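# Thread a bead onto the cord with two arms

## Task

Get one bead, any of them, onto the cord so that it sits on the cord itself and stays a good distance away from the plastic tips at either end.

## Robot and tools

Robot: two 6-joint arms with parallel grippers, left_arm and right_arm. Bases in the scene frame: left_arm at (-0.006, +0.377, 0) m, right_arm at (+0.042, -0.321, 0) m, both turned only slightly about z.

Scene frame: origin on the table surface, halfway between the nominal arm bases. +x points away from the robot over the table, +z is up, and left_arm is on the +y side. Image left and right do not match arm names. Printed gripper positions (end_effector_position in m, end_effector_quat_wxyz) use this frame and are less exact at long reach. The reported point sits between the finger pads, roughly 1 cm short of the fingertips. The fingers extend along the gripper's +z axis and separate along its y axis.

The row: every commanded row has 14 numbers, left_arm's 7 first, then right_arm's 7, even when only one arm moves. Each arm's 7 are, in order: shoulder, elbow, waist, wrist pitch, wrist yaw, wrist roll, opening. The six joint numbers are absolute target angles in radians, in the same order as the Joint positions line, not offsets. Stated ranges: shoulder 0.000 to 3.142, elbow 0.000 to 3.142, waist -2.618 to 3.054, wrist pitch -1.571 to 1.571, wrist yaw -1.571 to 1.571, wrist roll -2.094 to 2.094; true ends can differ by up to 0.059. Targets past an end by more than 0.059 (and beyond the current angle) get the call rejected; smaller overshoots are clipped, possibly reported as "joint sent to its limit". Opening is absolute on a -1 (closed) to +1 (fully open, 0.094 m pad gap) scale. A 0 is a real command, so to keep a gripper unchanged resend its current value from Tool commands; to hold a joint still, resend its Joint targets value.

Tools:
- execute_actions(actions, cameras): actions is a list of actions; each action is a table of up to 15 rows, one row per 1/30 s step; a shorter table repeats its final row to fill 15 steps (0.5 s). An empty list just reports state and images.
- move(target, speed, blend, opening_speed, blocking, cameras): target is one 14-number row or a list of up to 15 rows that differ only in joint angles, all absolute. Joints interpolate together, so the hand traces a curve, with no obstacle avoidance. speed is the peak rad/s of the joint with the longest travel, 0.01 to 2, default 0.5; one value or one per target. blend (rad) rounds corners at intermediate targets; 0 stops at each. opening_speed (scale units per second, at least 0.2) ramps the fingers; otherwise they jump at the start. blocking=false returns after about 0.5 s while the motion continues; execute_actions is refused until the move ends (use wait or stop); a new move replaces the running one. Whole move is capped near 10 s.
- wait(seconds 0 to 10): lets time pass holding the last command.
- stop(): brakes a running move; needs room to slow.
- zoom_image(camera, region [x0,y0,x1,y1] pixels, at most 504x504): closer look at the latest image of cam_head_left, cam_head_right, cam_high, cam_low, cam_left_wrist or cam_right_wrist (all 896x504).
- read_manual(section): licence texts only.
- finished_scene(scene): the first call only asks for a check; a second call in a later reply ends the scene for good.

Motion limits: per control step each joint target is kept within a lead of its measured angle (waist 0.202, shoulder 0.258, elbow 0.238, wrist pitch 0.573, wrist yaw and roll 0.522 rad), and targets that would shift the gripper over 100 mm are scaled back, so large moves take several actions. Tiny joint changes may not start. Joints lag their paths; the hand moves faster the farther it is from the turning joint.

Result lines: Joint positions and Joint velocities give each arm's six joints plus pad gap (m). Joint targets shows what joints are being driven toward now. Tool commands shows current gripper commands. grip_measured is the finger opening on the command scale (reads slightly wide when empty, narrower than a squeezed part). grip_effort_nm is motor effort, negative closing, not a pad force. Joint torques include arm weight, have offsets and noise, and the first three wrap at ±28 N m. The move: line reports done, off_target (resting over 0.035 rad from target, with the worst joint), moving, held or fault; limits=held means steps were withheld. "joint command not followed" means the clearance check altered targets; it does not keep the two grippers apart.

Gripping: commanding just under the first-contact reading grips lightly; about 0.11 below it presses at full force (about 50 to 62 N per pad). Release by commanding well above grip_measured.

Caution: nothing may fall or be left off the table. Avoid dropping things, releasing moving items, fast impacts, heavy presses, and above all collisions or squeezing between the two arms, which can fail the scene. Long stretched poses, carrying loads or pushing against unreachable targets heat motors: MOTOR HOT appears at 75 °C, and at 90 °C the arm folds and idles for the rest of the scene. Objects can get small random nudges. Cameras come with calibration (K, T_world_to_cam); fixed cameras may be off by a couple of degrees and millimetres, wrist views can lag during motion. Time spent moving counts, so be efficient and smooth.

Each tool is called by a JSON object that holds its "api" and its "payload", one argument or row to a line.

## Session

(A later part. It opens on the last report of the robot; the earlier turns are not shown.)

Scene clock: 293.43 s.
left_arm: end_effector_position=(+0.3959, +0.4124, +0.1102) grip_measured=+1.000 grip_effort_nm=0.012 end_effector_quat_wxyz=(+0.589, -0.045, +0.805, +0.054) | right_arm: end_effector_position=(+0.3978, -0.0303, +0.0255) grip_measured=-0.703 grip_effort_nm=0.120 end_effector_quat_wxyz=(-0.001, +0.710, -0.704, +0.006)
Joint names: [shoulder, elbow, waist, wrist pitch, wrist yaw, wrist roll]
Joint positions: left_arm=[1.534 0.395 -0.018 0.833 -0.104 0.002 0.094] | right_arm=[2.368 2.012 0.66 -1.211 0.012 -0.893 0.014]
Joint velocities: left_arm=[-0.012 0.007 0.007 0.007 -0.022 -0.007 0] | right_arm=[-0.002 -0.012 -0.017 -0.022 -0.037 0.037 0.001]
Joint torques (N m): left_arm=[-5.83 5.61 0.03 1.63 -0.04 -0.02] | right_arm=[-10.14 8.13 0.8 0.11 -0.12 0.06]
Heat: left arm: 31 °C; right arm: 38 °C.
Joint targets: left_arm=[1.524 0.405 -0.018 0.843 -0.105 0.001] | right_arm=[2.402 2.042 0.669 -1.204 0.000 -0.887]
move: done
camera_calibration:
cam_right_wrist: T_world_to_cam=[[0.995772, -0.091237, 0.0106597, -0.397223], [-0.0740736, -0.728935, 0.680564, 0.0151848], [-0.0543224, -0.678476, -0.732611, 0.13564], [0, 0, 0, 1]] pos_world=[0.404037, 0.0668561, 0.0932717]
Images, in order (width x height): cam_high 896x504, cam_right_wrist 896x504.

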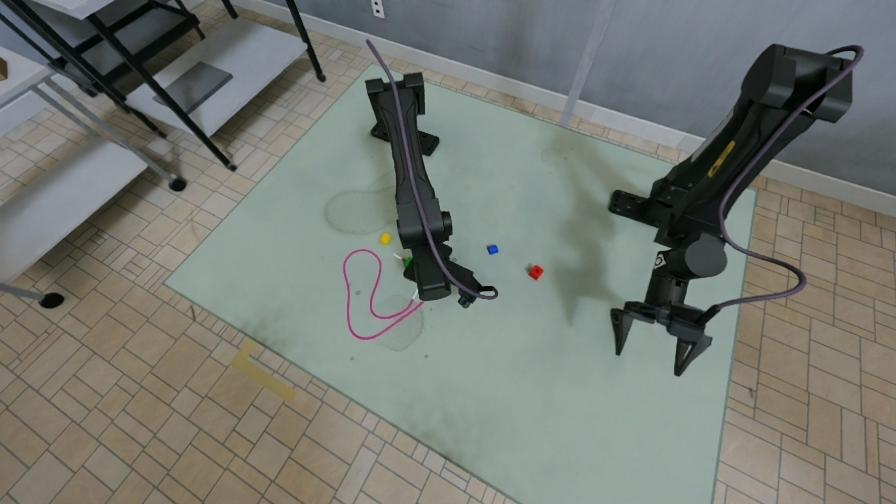

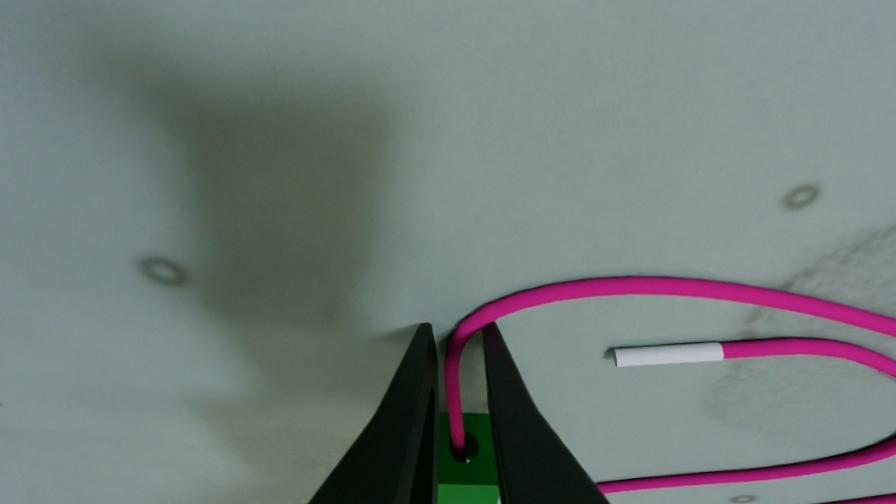

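{"api": "move", "payload": {
  "target": [1.524,0.405,-0.018,0.843,-0.105,0.001,1,2.402,2.042,0.669,-1.204,0,-0.887,-1],
  "opening_speed": 0.7,
  "cameras": []
}}

{"api": "move", "payload": {
  "target": [1.524,0.405,-0.018,0.843,-0.105,0.001,1,2.407,2.074,0.665,-1.228,0,-0.887,-1],
  "speed": 0.25,
  "cameras": []
}}

{"api": "move", "payload": {
  "target": [1.524,0.405,-0.018,0.843,-0.105,0.001,1,2.277,1.925,0.613,-1.188,0,-0.917,-1],
  "speed": 0.15,
  "cameras": ["cam_right_wrist"]
}}

{"api": "move", "payload": {
  "target": [1.524,0.405,-0.018,0.843,-0.105,0.001,1,2.277,1.925,0.613,-1.188,0,-0.917,-0.7],
  "opening_speed": 1,
  "cameras": []
}}

{"api": "move", "payload": {
  "target": [1.524,0.405,-0.018,0.843,-0.105,0.001,1,2.402,2.042,0.669,-1.204,0,-0.887,-0.7],
  "speed": 0.25,
  "cameras": ["cam_right_wrist","cam_high"]
}}

{"api": "zoom_image", "payload": {
  "camera": "cam_right_wrist",
  "region": [358, 302, 558, 503]
}}

{"api": "zoom_image", "payload": {
  "camera": "cam_high",
  "region": [340, 200, 480, 340]
}}

Scene clock: 306.33 s.
left_arm: end_effector_position=(+0.3959, +0.4124, +0.1102) grip_measured=+1.000 grip_effort_nm=-0.002 end_effector_quat_wxyz=(+0.589, -0.045, +0.805, +0.054) | right_arm: end_effector_position=(+0.3979, -0.0302, +0.0255) grip_measured=-0.953 grip_effort_nm=-1.009 end_effector_quat_wxyz=(-0.001, +0.710, -0.704, +0.006)
Joint names: [shoulder, elbow, waist, wrist pitch, wrist yaw, wrist roll]
Joint positions: left_arm=[1.534 0.395 -0.018 0.833 -0.104 0.002 0.094] | right_arm=[2.368 2.012 0.66 -1.211 0.012 -0.891 0.002]
Joint velocities: left_arm=[0.007 0.017 0.007 -0.095 -0.066 -0.051 0] | right_arm=[0.007 0.002 -0.002 -0.066 0.051 -0.037 -0.001]
Joint torques (N m): left_arm=[-5.83 5.6 0.03 1.62 -0.04 -0.03] | right_arm=[-10.19 8.18 0.79 0.08 -0.12 0.05]
Heat: left arm: 31 °C; right arm: 37 °C.
Joint targets: left_arm=[1.524 0.405 -0.018 0.843 -0.105 0.001] | right_arm=[2.402 2.042 0.669 -1.204 0.000 -0.887]
move: done
No camera images: "cameras" was empty.

Scene clock: 307.03 s.
left_arm: end_effector_position=(+0.3959, +0.4124, +0.1102) grip_measured=+1.000 grip_effort_nm=0.002 end_effector_quat_wxyz=(+0.589, -0.045, +0.805, +0.054) | right_arm: end_effector_position=(+0.4009, -0.0277, +0.0258) grip_measured=-0.956 grip_effort_nm=-1.053 end_effector_quat_wxyz=(-0.004, +0.710, -0.704, +0.006)
Joint names: [shoulder, elbow, waist, wrist pitch, wrist yaw, wrist roll]
Joint positions: left_arm=[1.534 0.395 -0.018 0.833 -0.104 0.002 0.094] | right_arm=[2.381 2.037 0.66 -1.218 0.012 -0.891 0.002]
Joint velocities: left_arm=[0.022 -0.012 -0.007 0.066 0.037 0.022 0] | right_arm=[-0.002 0.007 -0.012 -0.007 0.051 0.007 -0.001]
Joint torques (N m): left_arm=[-5.85 5.6 0.02 1.62 -0.04 -0.03] | right_arm=[-10.88 8.7 0.4 -0.08 -0.12 0.06]
Heat: left arm: 31 °C; right arm: 37 °C.
Joint targets: left_arm=[1.524 0.405 -0.018 0.843 -0.105 0.001] | right_arm=[2.407 2.074 0.665 -1.228 0.000 -0.887]
move: off_target (right_arm); right_arm: the elbow is farthest, 0.037 rad from its target
No camera images: "cameras" was empty.

Scene clock: 308.43 s.
left_arm: end_effector_position=(+0.3959, +0.4124, +0.1102) grip_measured=+1.000 grip_effort_nm=-0.002 end_effector_quat_wxyz=(+0.589, -0.045, +0.805, +0.054) | right_arm: end_effector_position=(+0.3973, -0.0532, +0.0252) grip_measured=-0.956 grip_effort_nm=-1.057 end_effector_quat_wxyz=(+0.011, +0.703, -0.711, +0.003)
Joint names: [shoulder, elbow, waist, wrist pitch, wrist yaw, wrist roll]
Joint positions: left_arm=[1.534 0.395 -0.018 0.833 -0.104 0.002 0.094] | right_arm=[2.33 1.943 0.62 -1.206 0.008 -0.911 0.002]
Joint velocities: left_arm=[-0.007 -0.002 -0.002 0.051 -0.066 -0.037 0] | right_arm=[-0.012 -0.007 -0.027 0.037 0.037 -0.051 -0.001]
Joint torques (N m): left_arm=[-5.82 5.61 0.03 1.62 -0.04 -0.02] | right_arm=[-16.62 4.44 -0.64 0.14 -0.07 -0.05]
Heat: left arm: 31 °C; right arm: 38 °C.
Joint targets: left_arm=[1.524 0.405 -0.018 0.843 -0.105 0.001] | right_arm=[2.277 1.925 0.613 -1.188 0.000 -0.917]
move: off_target (right_arm); right_arm: the shoulder is farthest, 0.053 rad from its target
camera_calibration:
cam_right_wrist: T_world_to_cam=[[0.993513, -0.113273, -0.0100539, -0.398609], [-0.0749148, -0.718456, 0.691527, -0.000685972], [-0.0855543, -0.686288, -0.722281, 0.13157], [0, 0, 0, 1]] pos_world=[0.407229, 0.0446503, 0.0914971]
Images, in order (width x height): cam_right_wrist 896x504.

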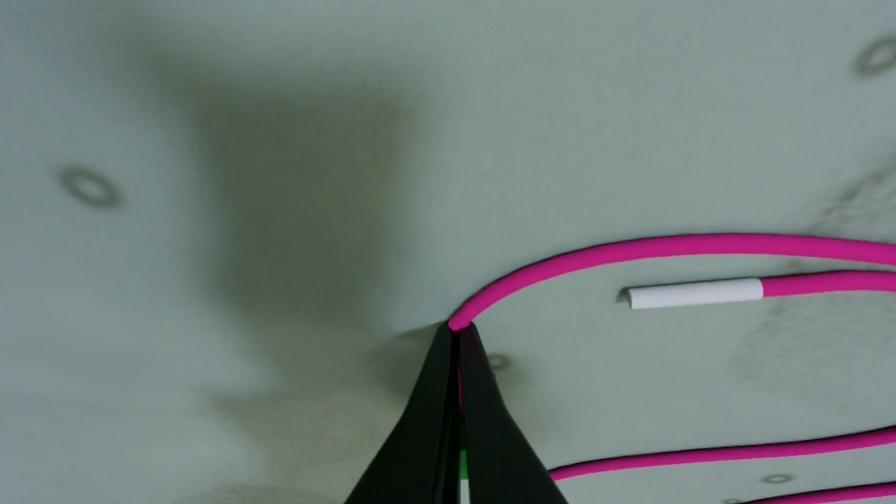

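Scene clock: 308.97 s.
left_arm: end_effector_position=(+0.3959, +0.4124, +0.1102) grip_measured=+1.000 grip_effort_nm=0.002 end_effector_quat_wxyz=(+0.589, -0.045, +0.805, +0.054) | right_arm: end_effector_position=(+0.3973, -0.0532, +0.0252) grip_measured=-0.703 grip_effort_nm=0.125 end_effector_quat_wxyz=(+0.011, +0.703, -0.711, +0.003)
Joint names: [shoulder, elbow, waist, wrist pitch, wrist yaw, wrist roll]
Joint positions: left_arm=[1.534 0.395 -0.018 0.833 -0.104 0.002 0.094] | right_arm=[2.329 1.943 0.62 -1.206 0.008 -0.911 0.014]
Joint velocities: left_arm=[0.012 0.002 -0.012 -0.066 0.022 0.066 0] | right_arm=[-0.017 0.007 -0.012 0.081 0.007 -0.007 0]
Joint torques (N m): left_arm=[-5.83 5.6 0.03 1.62 -0.04 -0.02] | right_arm=[-16.58 4.48 -0.64 0.15 -0.09 -0.05]
Heat: left arm: 31 °C; right arm: 38 °C.
Joint targets: left_arm=[1.524 0.405 -0.018 0.843 -0.105 0.001] | right_arm=[2.277 1.925 0.613 -1.188 0.000 -0.917]
move: off_target (right_arm); right_arm: the shoulder is farthest, 0.052 rad from its target
No camera images: "cameras" was empty.

Scene clock: 309.87 s.
left_arm: end_effector_position=(+0.3959, +0.4124, +0.1102) grip_measured=+1.000 grip_effort_nm=-0.002 end_effector_quat_wxyz=(+0.589, -0.045, +0.805, +0.054) | right_arm: end_effector_position=(+0.3979, -0.0302, +0.0255) grip_measured=-0.703 grip_effort_nm=0.120 end_effector_quat_wxyz=(-0.001, +0.710, -0.704, +0.006)
Joint names: [shoulder, elbow, waist, wrist pitch, wrist yaw, wrist roll]
Joint positions: left_arm=[1.534 0.395 -0.018 0.833 -0.104 0.002 0.094] | right_arm=[2.368 2.012 0.66 -1.211 0.012 -0.893 0.014]
Joint velocities: left_arm=[-0.022 -0.007 0.017 0.007 0.037 0.022 0] | right_arm=[-0.022 0.002 -0.002 -0.022 -0.007 0.007 0]
Joint torques (N m): left_arm=[-5.83 5.59 0.03 1.62 -0.04 -0.02] | right_arm=[-10.11 8.14 0.79 0.08 -0.13 0.08]
Heat: left arm: 31 °C; right arm: 38 °C.
Joint targets: left_arm=[1.524 0.405 -0.018 0.843 -0.105 0.001] | right_arm=[2.402 2.042 0.669 -1.204 0.000 -0.887]
move: done
camera_calibration:
cam_right_wrist: T_world_to_cam=[[0.995766, -0.0912423, 0.0112026, -0.39737], [-0.0744747, -0.729264, 0.680167, 0.0154429], [-0.0538904, -0.678121, -0.732972, 0.135578], [0, 0, 0, 1]] pos_world=[0.404144, 0.0669436, 0.093323]
Images, in order (width x height): cam_high 896x504, cam_right_wrist 896x504.

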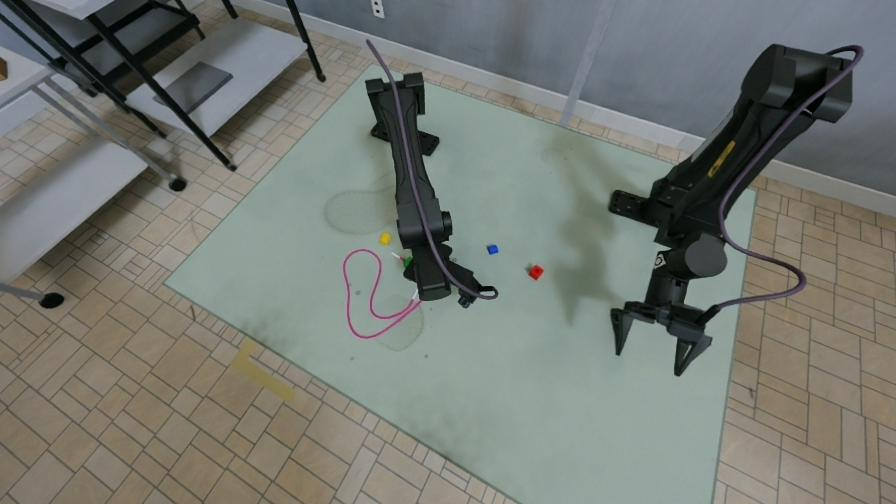

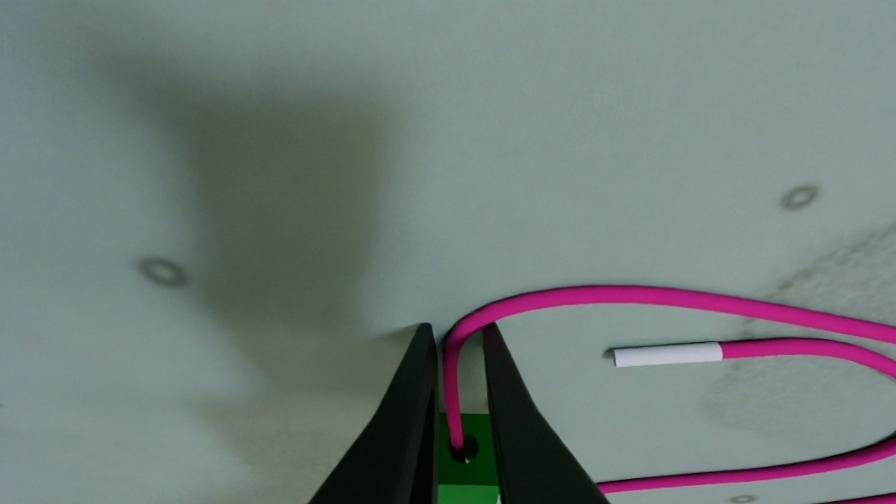

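Scaled by 2.507 from the camera's 896x504 image, which has a finer 1280x720 frame.

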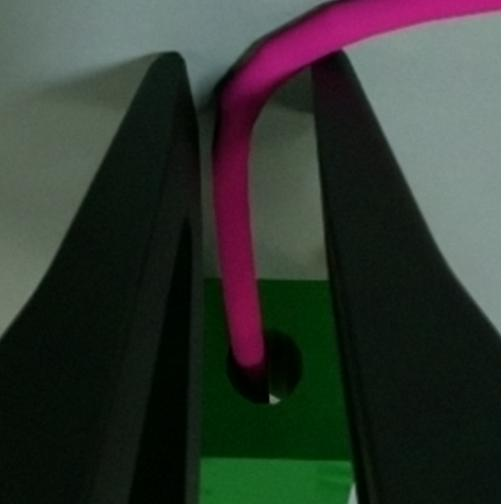

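Scaled by 3.600 from the camera's 896x504 image, which has a finer 1280x720 frame.

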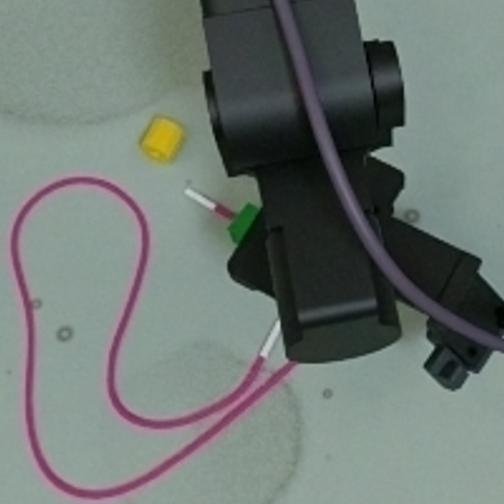

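{"api": "move", "payload": {
  "target": [1.524,0.405,-0.018,0.843,-0.105,0.001,1,2.402,2.042,0.669,-1.204,0,-0.887,-1],
  "opening_speed": 0.7,
  "cameras": []
}}

{"api": "move", "payload": {
  "target": [1.524,0.405,-0.018,0.843,-0.105,0.001,1,2.407,2.074,0.665,-1.228,0,-0.887,-1],
  "speed": 0.25,
  "cameras": []
}}

{"api": "move", "payload": {
  "target": [1.524,0.405,-0.018,0.843,-0.105,0.001,1,2.277,1.925,0.613,-1.188,0,-0.917,-1],
  "speed": 0.15,
  "cameras": ["cam_high"]
}}

{"api": "zoom_image", "payload": {
  "camera": "cam_high",
  "region": [340, 200, 480, 340]
}}

{"api": "move", "payload": {
  "target": [1.524,0.405,-0.018,0.843,-0.105,0.001,1,2.277,1.925,0.613,-1.188,0,-0.917,-0.7],
  "opening_speed": 1,
  "cameras": ["cam_high","cam_right_wrist"]
}}

{"api": "zoom_image", "payload": {
  "camera": "cam_high",
  "region": [340, 200, 480, 340]
}}

{"api": "zoom_image", "payload": {
  "camera": "cam_right_wrist",
  "region": [358, 302, 558, 503]
}}

Scene clock: 328.73 s.
left_arm: end_effector_position=(+0.3959, +0.4124, +0.1102) grip_measured=+1.000 grip_effort_nm=0.002 end_effector_quat_wxyz=(+0.589, -0.045, +0.805, +0.054) | right_arm: end_effector_position=(+0.3980, -0.0301, +0.0255) grip_measured=-0.951 grip_effort_nm=-1.004 end_effector_quat_wxyz=(-0.002, +0.710, -0.704, +0.006)
Joint names: [shoulder, elbow, waist, wrist pitch, wrist yaw, wrist roll]
Joint positions: left_arm=[1.534 0.395 -0.018 0.833 -0.104 0.002 0.094] | right_arm=[2.368 2.012 0.66 -1.21 0.012 -0.891 0.002]
Joint velocities: left_arm=[-0.002 0.002 -0.002 -0.081 -0.022 0.007 0] | right_arm=[-0.002 -0.017 -0.022 -0.051 -0.051 0.022 -0.003]
Joint torques (N m): left_arm=[-5.83 5.63 0.03 1.63 -0.04 -0.02] | right_arm=[-10.19 8.14 0.73 0.08 -0.11 0.05]
Heat: left arm: 31 °C; right arm: 37 °C.
Joint targets: left_arm=[1.524 0.405 -0.018 0.843 -0.105 0.001] | right_arm=[2.402 2.042 0.669 -1.204 0.000 -0.887]
move: done
No camera images: "cameras" was empty.

Scene clock: 329.43 s.
left_arm: end_effector_position=(+0.3959, +0.4124, +0.1102) grip_measured=+1.000 grip_effort_nm=-0.002 end_effector_quat_wxyz=(+0.589, -0.045, +0.805, +0.054) | right_arm: end_effector_position=(+0.4007, -0.0279, +0.0257) grip_measured=-0.955 grip_effort_nm=-1.057 end_effector_quat_wxyz=(-0.003, +0.710, -0.704, +0.006)
Joint names: [shoulder, elbow, waist, wrist pitch, wrist yaw, wrist roll]
Joint positions: left_arm=[1.534 0.395 -0.018 0.833 -0.104 0.002 0.094] | right_arm=[2.381 2.036 0.66 -1.218 0.012 -0.891 0.002]
Joint velocities: left_arm=[-0.007 -0.017 -0.002 -0.037 0.007 -0.007 0] | right_arm=[-0.012 -0.012 0.002 -0.037 -0.11 -0.022 0.001]
Joint torques (N m): left_arm=[-5.82 5.61 0.02 1.62 -0.04 -0.02] | right_arm=[-10.86 8.7 0.38 -0.06 -0.11 0.06]
Heat: left arm: 31 °C; right arm: 37 °C.
Joint targets: left_arm=[1.524 0.405 -0.018 0.843 -0.105 0.001] | right_arm=[2.407 2.074 0.665 -1.228 0.000 -0.887]
move: off_target (right_arm); right_arm: the elbow is farthest, 0.038 rad from its target
No camera images: "cameras" was empty.

Scene clock: 330.83 s.
left_arm: end_effector_position=(+0.3959, +0.4124, +0.1102) grip_measured=+1.000 grip_effort_nm=0.002 end_effector_quat_wxyz=(+0.589, -0.045, +0.805, +0.054) | right_arm: end_effector_position=(+0.3974, -0.0532, +0.0252) grip_measured=-0.955 grip_effort_nm=-1.053 end_effector_quat_wxyz=(+0.011, +0.703, -0.711, +0.003)
Joint names: [shoulder, elbow, waist, wrist pitch, wrist yaw, wrist roll]
Joint positions: left_arm=[1.534 0.395 -0.018 0.833 -0.104 0.002 0.094] | right_arm=[2.33 1.943 0.62 -1.206 0.009 -0.911 0.002]
Joint velocities: left_arm=[0.012 -0.017 0.007 -0.051 -0.007 -0.066 0] | right_arm=[-0.007 -0.002 0.002 -0.022 0.007 -0.037 0]
Joint torques (N m): left_arm=[-5.83 5.6 0.02 1.63 -0.04 -0.02] | right_arm=[-16.62 4.42 -0.59 0.15 -0.09 -0.07]
Heat: left arm: 31 °C; right arm: 38 °C.
Joint targets: left_arm=[1.524 0.405 -0.018 0.843 -0.105 0.001] | right_arm=[2.277 1.925 0.613 -1.188 0.000 -0.917]
move: off_target (right_arm); right_arm: the shoulder is farthest, 0.053 rad from its target
Images, in order (width x height): cam_high 896x504.

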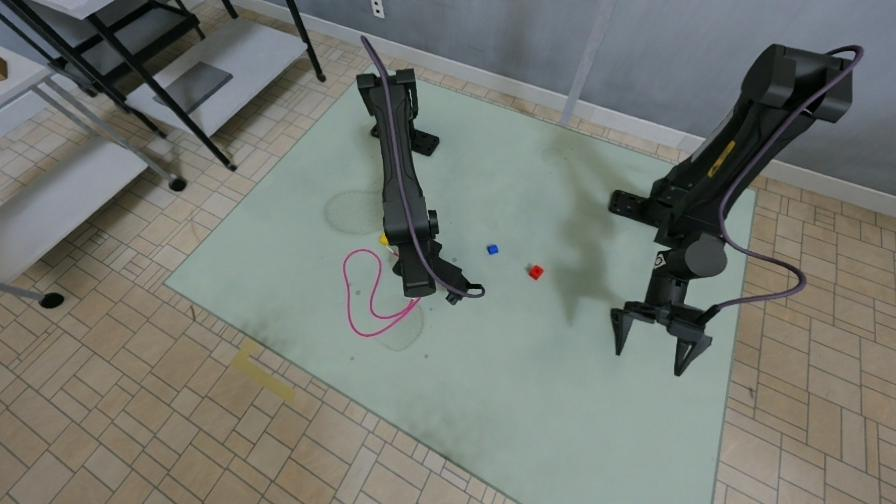

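Scaled by 3.600 from the camera's 896x504 image, which has a finer 1280x720 frame.

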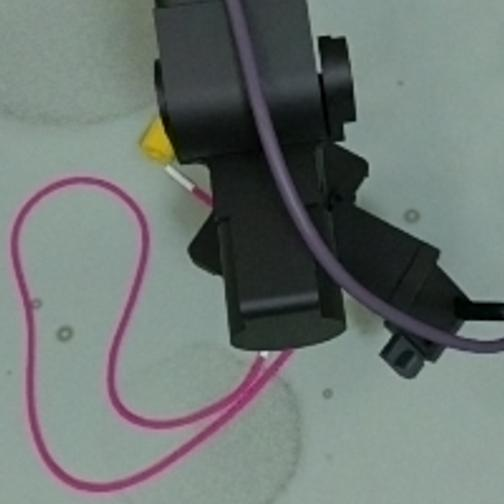

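Scene clock: 331.37 s.
left_arm: end_effector_position=(+0.3959, +0.4124, +0.1102) grip_measured=+1.000 grip_effort_nm=0.002 end_effector_quat_wxyz=(+0.589, -0.045, +0.805, +0.054) | right_arm: end_effector_position=(+0.3974, -0.0532, +0.0253) grip_measured=-0.703 grip_effort_nm=0.125 end_effector_quat_wxyz=(+0.011, +0.703, -0.711, +0.003)
Joint names: [shoulder, elbow, waist, wrist pitch, wrist yaw, wrist roll]
Joint positions: left_arm=[1.534 0.395 -0.018 0.833 -0.104 0.002 0.094] | right_arm=[2.329 1.943 0.62 -1.206 0.009 -0.911 0.014]
Joint velocities: left_arm=[-0.012 0.012 -0.007 0.007 0.037 0.022 0] | right_arm=[-0.022 -0.007 -0.007 0.095 0.007 -0.095 0]
Joint torques (N m): left_arm=[-5.83 5.57 0.02 1.62 -0.04 -0.02] | right_arm=[-16.57 4.45 -0.68 0.16 -0.1 -0.04]
Heat: left arm: 31 °C; right arm: 38 °C.
Joint targets: left_arm=[1.524 0.405 -0.018 0.843 -0.105 0.001] | right_arm=[2.277 1.925 0.613 -1.188 0.000 -0.917]
move: off_target (right_arm); right_arm: the shoulder is farthest, 0.052 rad from its target
camera_calibration:
cam_right_wrist: T_world_to_cam=[[0.993562, -0.112886, -0.00952265, -0.398693], [-0.0749992, -0.718437, 0.691537, -0.000782666], [-0.0849065, -0.686371, -0.722278, 0.131409], [0, 0, 0, 1]] pos_world=[0.407225, 0.044626, 0.0916584]
Images, in order (width x height): cam_high 896x504, cam_right_wrist 896x504.

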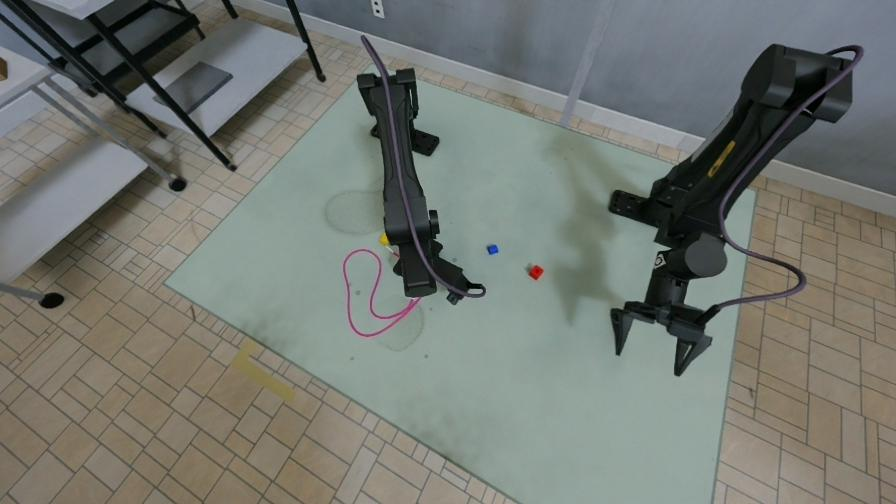

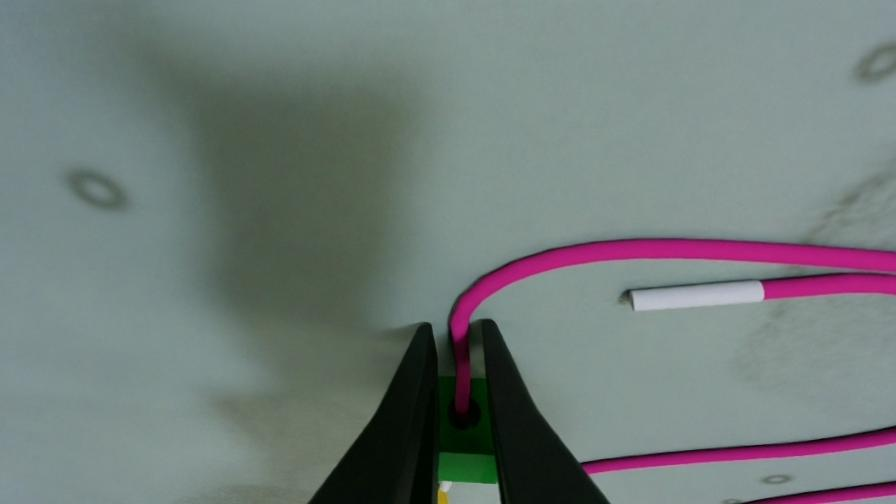

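Scaled by 3.600 from the camera's 896x504 image, which has a finer 1280x720 frame.

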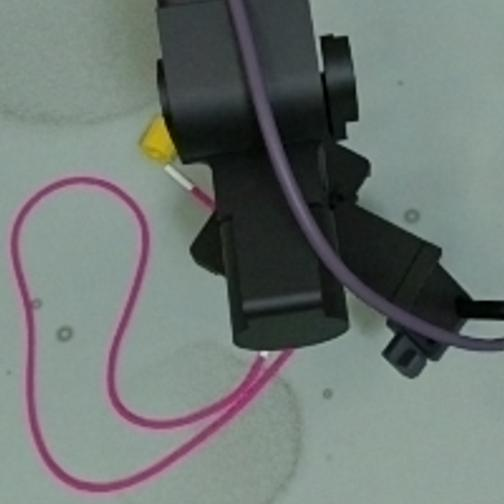

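Scaled by 2.507 from the camera's 896x504 image, which has a finer 1280x720 frame.

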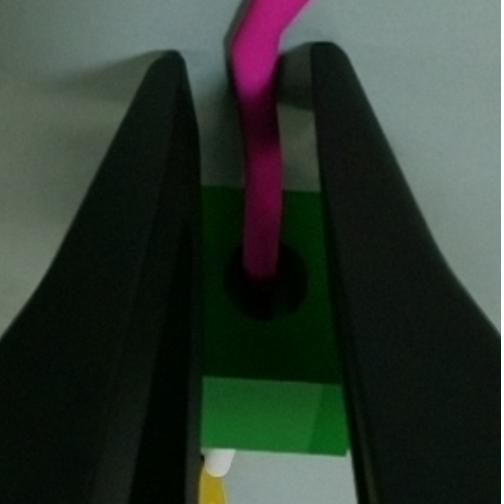

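{"api": "move", "payload": {
  "target": [1.524,0.405,-0.018,0.843,-0.105,0.001,1,2.402,2.042,0.669,-1.204,0,-0.887,-0.7],
  "speed": 0.25,
  "cameras": []
}}

{"api": "move", "payload": {
  "target": [1.524,0.405,-0.018,0.843,-0.105,0.001,1,2.402,2.042,0.669,-1.204,0,-0.887,-1],
  "opening_speed": 0.7,
  "cameras": []
}}

{"api": "move", "payload": {
  "target": [1.524,0.405,-0.018,0.843,-0.105,0.001,1,2.407,2.074,0.665,-1.228,0,-0.887,-1],
  "speed": 0.25,
  "cameras": []
}}

{"api": "move", "payload": {
  "target": [1.524,0.405,-0.018,0.843,-0.105,0.001,1,2.277,1.925,0.613,-1.188,0,-0.917,-1],
  "speed": 0.15,
  "cameras": []
}}

{"api": "move", "payload": {
  "target": [1.524,0.405,-0.018,0.843,-0.105,0.001,1,2.277,1.925,0.613,-1.188,0,-0.917,-0.7],
  "opening_speed": 1,
  "cameras": ["cam_low"]
}}

{"api": "move", "payload": {
  "target": [1.524,0.405,-0.018,0.843,-0.105,0.001,1,2.402,2.042,0.669,-1.204,0,-0.887,-0.7],
  "speed": 0.25,
  "cameras": ["cam_high","cam_right_wrist"]
}}

{"api": "zoom_image", "payload": {
  "camera": "cam_high",
  "region": [340, 200, 480, 340]
}}

{"api": "zoom_image", "payload": {
  "camera": "cam_right_wrist",
  "region": [358, 302, 558, 503]
}}

Scene clock: 351.27 s.
left_arm: end_effector_position=(+0.3959, +0.4124, +0.1102) grip_measured=+1.000 grip_effort_nm=0.002 end_effector_quat_wxyz=(+0.589, -0.045, +0.805, +0.054) | right_arm: end_effector_position=(+0.3980, -0.0301, +0.0255) grip_measured=-0.703 grip_effort_nm=0.120 end_effector_quat_wxyz=(-0.002, +0.710, -0.704, +0.006)
Joint names: [shoulder, elbow, waist, wrist pitch, wrist yaw, wrist roll]
Joint positions: left_arm=[1.534 0.395 -0.018 0.833 -0.104 0.002 0.094] | right_arm=[2.368 2.012 0.66 -1.21 0.012 -0.893 0.014]
Joint velocities: left_arm=[-0.002 -0.002 -0.012 0.081 -0.037 0.007 0] | right_arm=[0.002 0.002 -0.007 -0.037 0.022 -0.007 0.001]
Joint torques (N m): left_arm=[-5.83 5.6 0.03 1.63 -0.04 -0.03] | right_arm=[-10.24 8.13 0.7 0.08 -0.14 0.04]
Heat: left arm: 31 °C; right arm: 46 °C.
Joint targets: left_arm=[1.524 0.405 -0.018 0.843 -0.105 0.001] | right_arm=[2.402 2.042 0.669 -1.204 0.000 -0.887]
move: done
No camera images: "cameras" was empty.

Scene clock: 351.90 s.
left_arm: end_effector_position=(+0.3959, +0.4124, +0.1102) grip_measured=+1.000 grip_effort_nm=0.002 end_effector_quat_wxyz=(+0.589, -0.045, +0.805, +0.054) | right_arm: end_effector_position=(+0.3981, -0.0300, +0.0255) grip_measured=-0.951 grip_effort_nm=-1.009 end_effector_quat_wxyz=(-0.002, +0.710, -0.704, +0.006)
Joint names: [shoulder, elbow, waist, wrist pitch, wrist yaw, wrist roll]
Joint positions: left_arm=[1.534 0.395 -0.018 0.833 -0.104 0.002 0.094] | right_arm=[2.368 2.012 0.66 -1.21 0.012 -0.892 0.002]
Joint velocities: left_arm=[0.002 -0.012 -0.012 -0.081 0.037 0.037 0] | right_arm=[-0.002 -0.002 0.002 -0.007 -0.051 -0.007 -0.001]
Joint torques (N m): left_arm=[-5.83 5.6 0.03 1.62 -0.03 -0.02] | right_arm=[-10.15 8.09 0.72 0.08 -0.11 0.05]
Heat: left arm: 31 °C; right arm: 45 °C.
Joint targets: left_arm=[1.524 0.405 -0.018 0.843 -0.105 0.001] | right_arm=[2.402 2.042 0.669 -1.204 0.000 -0.887]
move: done
No camera images: "cameras" was empty.

Scene clock: 352.60 s.
left_arm: end_effector_position=(+0.3959, +0.4124, +0.1102) grip_measured=+1.000 grip_effort_nm=0.007 end_effector_quat_wxyz=(+0.589, -0.045, +0.805, +0.054) | right_arm: end_effector_position=(+0.4009, -0.0277, +0.0258) grip_measured=-0.954 grip_effort_nm=-1.057 end_effector_quat_wxyz=(-0.004, +0.710, -0.704, +0.006)
Joint names: [shoulder, elbow, waist, wrist pitch, wrist yaw, wrist roll]
Joint positions: left_arm=[1.534 0.395 -0.018 0.833 -0.104 0.002 0.094] | right_arm=[2.381 2.037 0.66 -1.218 0.012 -0.892 0.002]
Joint velocities: left_arm=[-0.002 0.002 -0.017 -0.051 0.051 -0.037 0] | right_arm=[-0.012 -0.002 -0.002 -0.095 -0.037 0.007 0]
Joint torques (N m): left_arm=[-5.83 5.6 0.02 1.62 -0.04 -0.02] | right_arm=[-10.86 8.77 0.36 -0.07 -0.12 0.05]
Heat: left arm: 31 °C; right arm: 45 °C.
Joint targets: left_arm=[1.524 0.405 -0.018 0.843 -0.105 0.001] | right_arm=[2.407 2.074 0.665 -1.228 0.000 -0.887]
move: off_target (right_arm); right_arm: the elbow is farthest, 0.037 rad from its target
No camera images: "cameras" was empty.

Scene clock: 354.00 s.
left_arm: end_effector_position=(+0.3959, +0.4124, +0.1102) grip_measured=+1.000 grip_effort_nm=0.007 end_effector_quat_wxyz=(+0.589, -0.045, +0.805, +0.054) | right_arm: end_effector_position=(+0.3972, -0.0533, +0.0252) grip_measured=-0.954 grip_effort_nm=-1.057 end_effector_quat_wxyz=(+0.012, +0.703, -0.711, +0.003)
Joint names: [shoulder, elbow, waist, wrist pitch, wrist yaw, wrist roll]
Joint positions: left_arm=[1.534 0.395 -0.018 0.833 -0.104 0.002 0.094] | right_arm=[2.33 1.943 0.62 -1.207 0.008 -0.911 0.002]
Joint velocities: left_arm=[-0.012 0.002 -0.012 -0.007 -0.066 0.007 0] | right_arm=[-0.007 0.017 -0.032 -0.051 0.022 -0.022 -0.001]
Joint torques (N m): left_arm=[-5.85 5.59 0.03 1.62 -0.04 -0.02] | right_arm=[-16.62 4.44 -0.65 0.15 -0.08 -0.04]
Heat: left arm: 31 °C; right arm: 45 °C.
Joint targets: left_arm=[1.524 0.405 -0.018 0.843 -0.105 0.001] | right_arm=[2.277 1.925 0.613 -1.188 0.000 -0.917]
move: off_target (right_arm); right_arm: the shoulder is farthest, 0.053 rad from its target
No camera images: "cameras" was empty.

Scene clock: 354.53 s.
left_arm: end_effector_position=(+0.3959, +0.4124, +0.1102) grip_measured=+1.000 grip_effort_nm=0.007 end_effector_quat_wxyz=(+0.589, -0.045, +0.805, +0.054) | right_arm: end_effector_position=(+0.3971, -0.0533, +0.0252) grip_measured=-0.703 grip_effort_nm=0.125 end_effector_quat_wxyz=(+0.012, +0.703, -0.711, +0.003)
Joint names: [shoulder, elbow, waist, wrist pitch, wrist yaw, wrist roll]
Joint positions: left_arm=[1.534 0.395 -0.018 0.833 -0.104 0.002 0.094] | right_arm=[2.329 1.943 0.62 -1.207 0.008 -0.911 0.014]
Joint velocities: left_arm=[-0.002 0.002 -0.017 -0.051 -0.051 -0.022 0] | right_arm=[-0.007 0.007 -0.007 -0.022 -0.125 -0.022 0]
Joint torques (N m): left_arm=[-5.85 5.61 0.02 1.63 -0.04 -0.03] | right_arm=[-16.51 4.52 -0.59 0.15 -0.1 -0.05]
Heat: left arm: 31 °C; right arm: 45 °C.
Joint targets: left_arm=[1.524 0.405 -0.018 0.843 -0.105 0.001] | right_arm=[2.277 1.925 0.613 -1.188 0.000 -0.917]
move: off_target (right_arm); right_arm: the shoulder is farthest, 0.052 rad from its target
Images, in order (width x height): cam_low 896x504.

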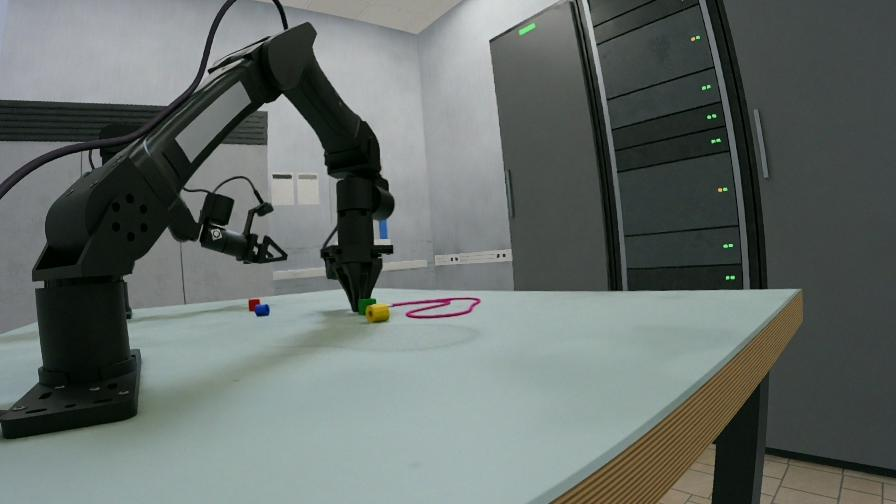

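Scene clock: 355.43 s.
left_arm: end_effector_position=(+0.3959, +0.4124, +0.1102) grip_measured=+1.000 grip_effort_nm=0.002 end_effector_quat_wxyz=(+0.589, -0.045, +0.805, +0.054) | right_arm: end_effector_position=(+0.3979, -0.0302, +0.0255) grip_measured=-0.703 grip_effort_nm=0.125 end_effector_quat_wxyz=(-0.001, +0.710, -0.704, +0.006)
Joint names: [shoulder, elbow, waist, wrist pitch, wrist yaw, wrist roll]
Joint positions: left_arm=[1.534 0.395 -0.018 0.833 -0.104 0.002 0.094] | right_arm=[2.368 2.012 0.66 -1.211 0.012 -0.893 0.014]
Joint velocities: left_arm=[-0.002 -0.017 -0.007 0.037 0.037 -0.037 0] | right_arm=[-0.002 -0.007 -0.022 0.051 -0.051 -0.007 0]
Joint torques (N m): left_arm=[-5.85 5.6 0.02 1.63 -0.04 -0.02] | right_arm=[-10.14 8.16 0.77 0.1 -0.08 0.05]
Heat: left arm: 31 °C; right arm: 44 °C.
Joint targets: left_arm=[1.524 0.405 -0.018 0.843 -0.105 0.001] | right_arm=[2.402 2.042 0.669 -1.204 0.000 -0.887]
move: done
camera_calibration:
cam_right_wrist: T_world_to_cam=[[0.995766, -0.0912423, 0.0112026, -0.39737], [-0.0744747, -0.729264, 0.680167, 0.0154429], [-0.0538904, -0.678121, -0.732972, 0.135578], [0, 0, 0, 1]] pos_world=[0.404144, 0.0669436, 0.093323]
Images, in order (width x height): cam_high 896x504, cam_right_wrist 896x504.

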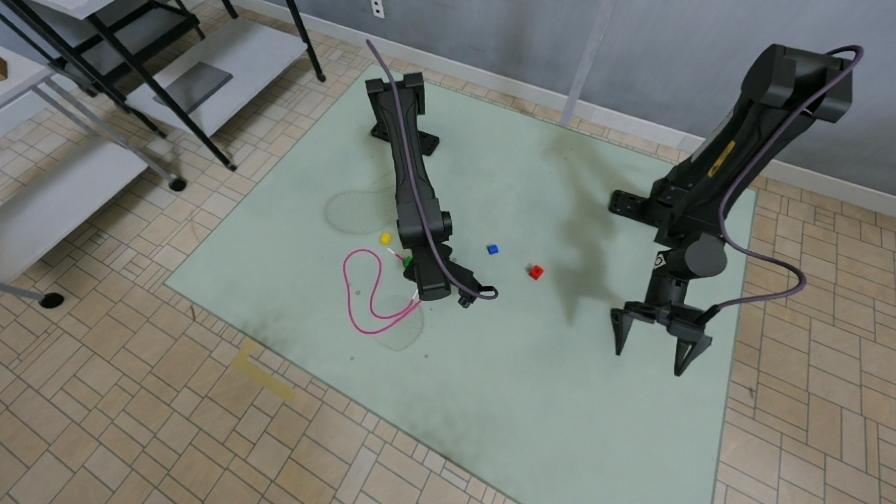

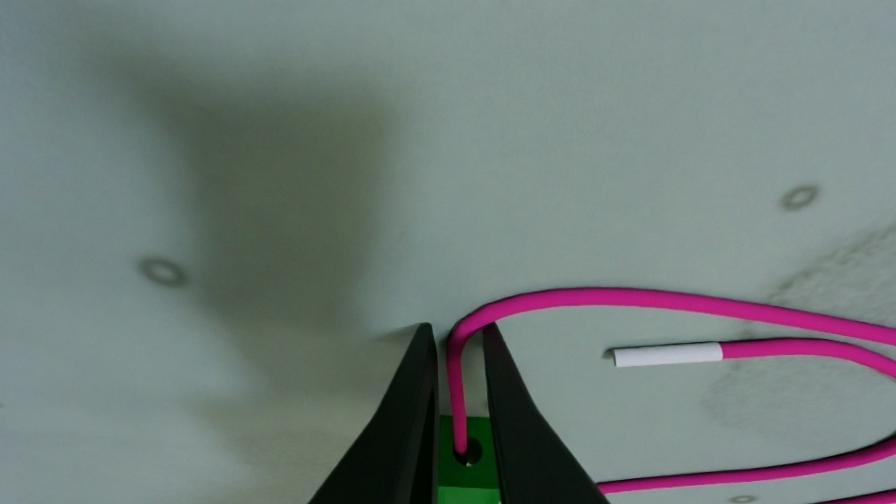

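Scaled by 3.600 from the camera's 896x504 image, which has a finer 1280x720 frame.

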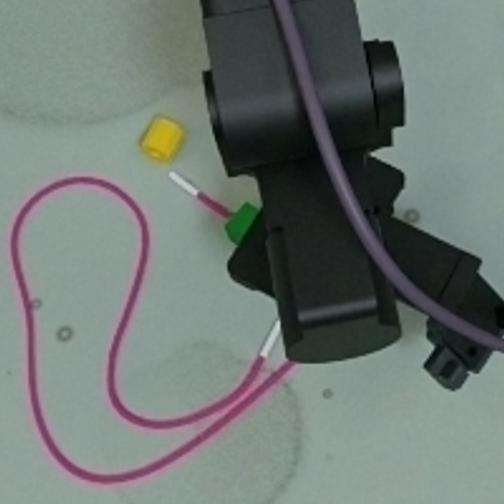

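Scaled by 2.507 from the camera's 896x504 image, which has a finer 1280x720 frame.

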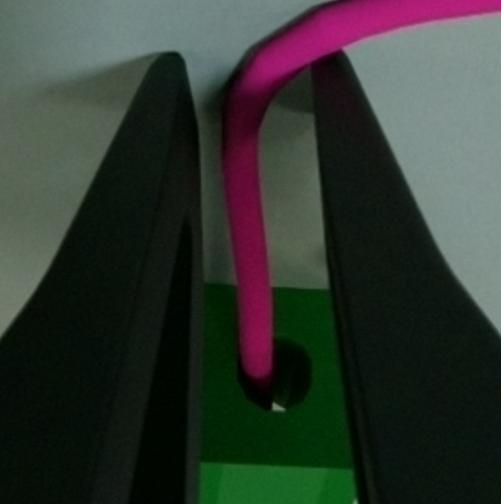

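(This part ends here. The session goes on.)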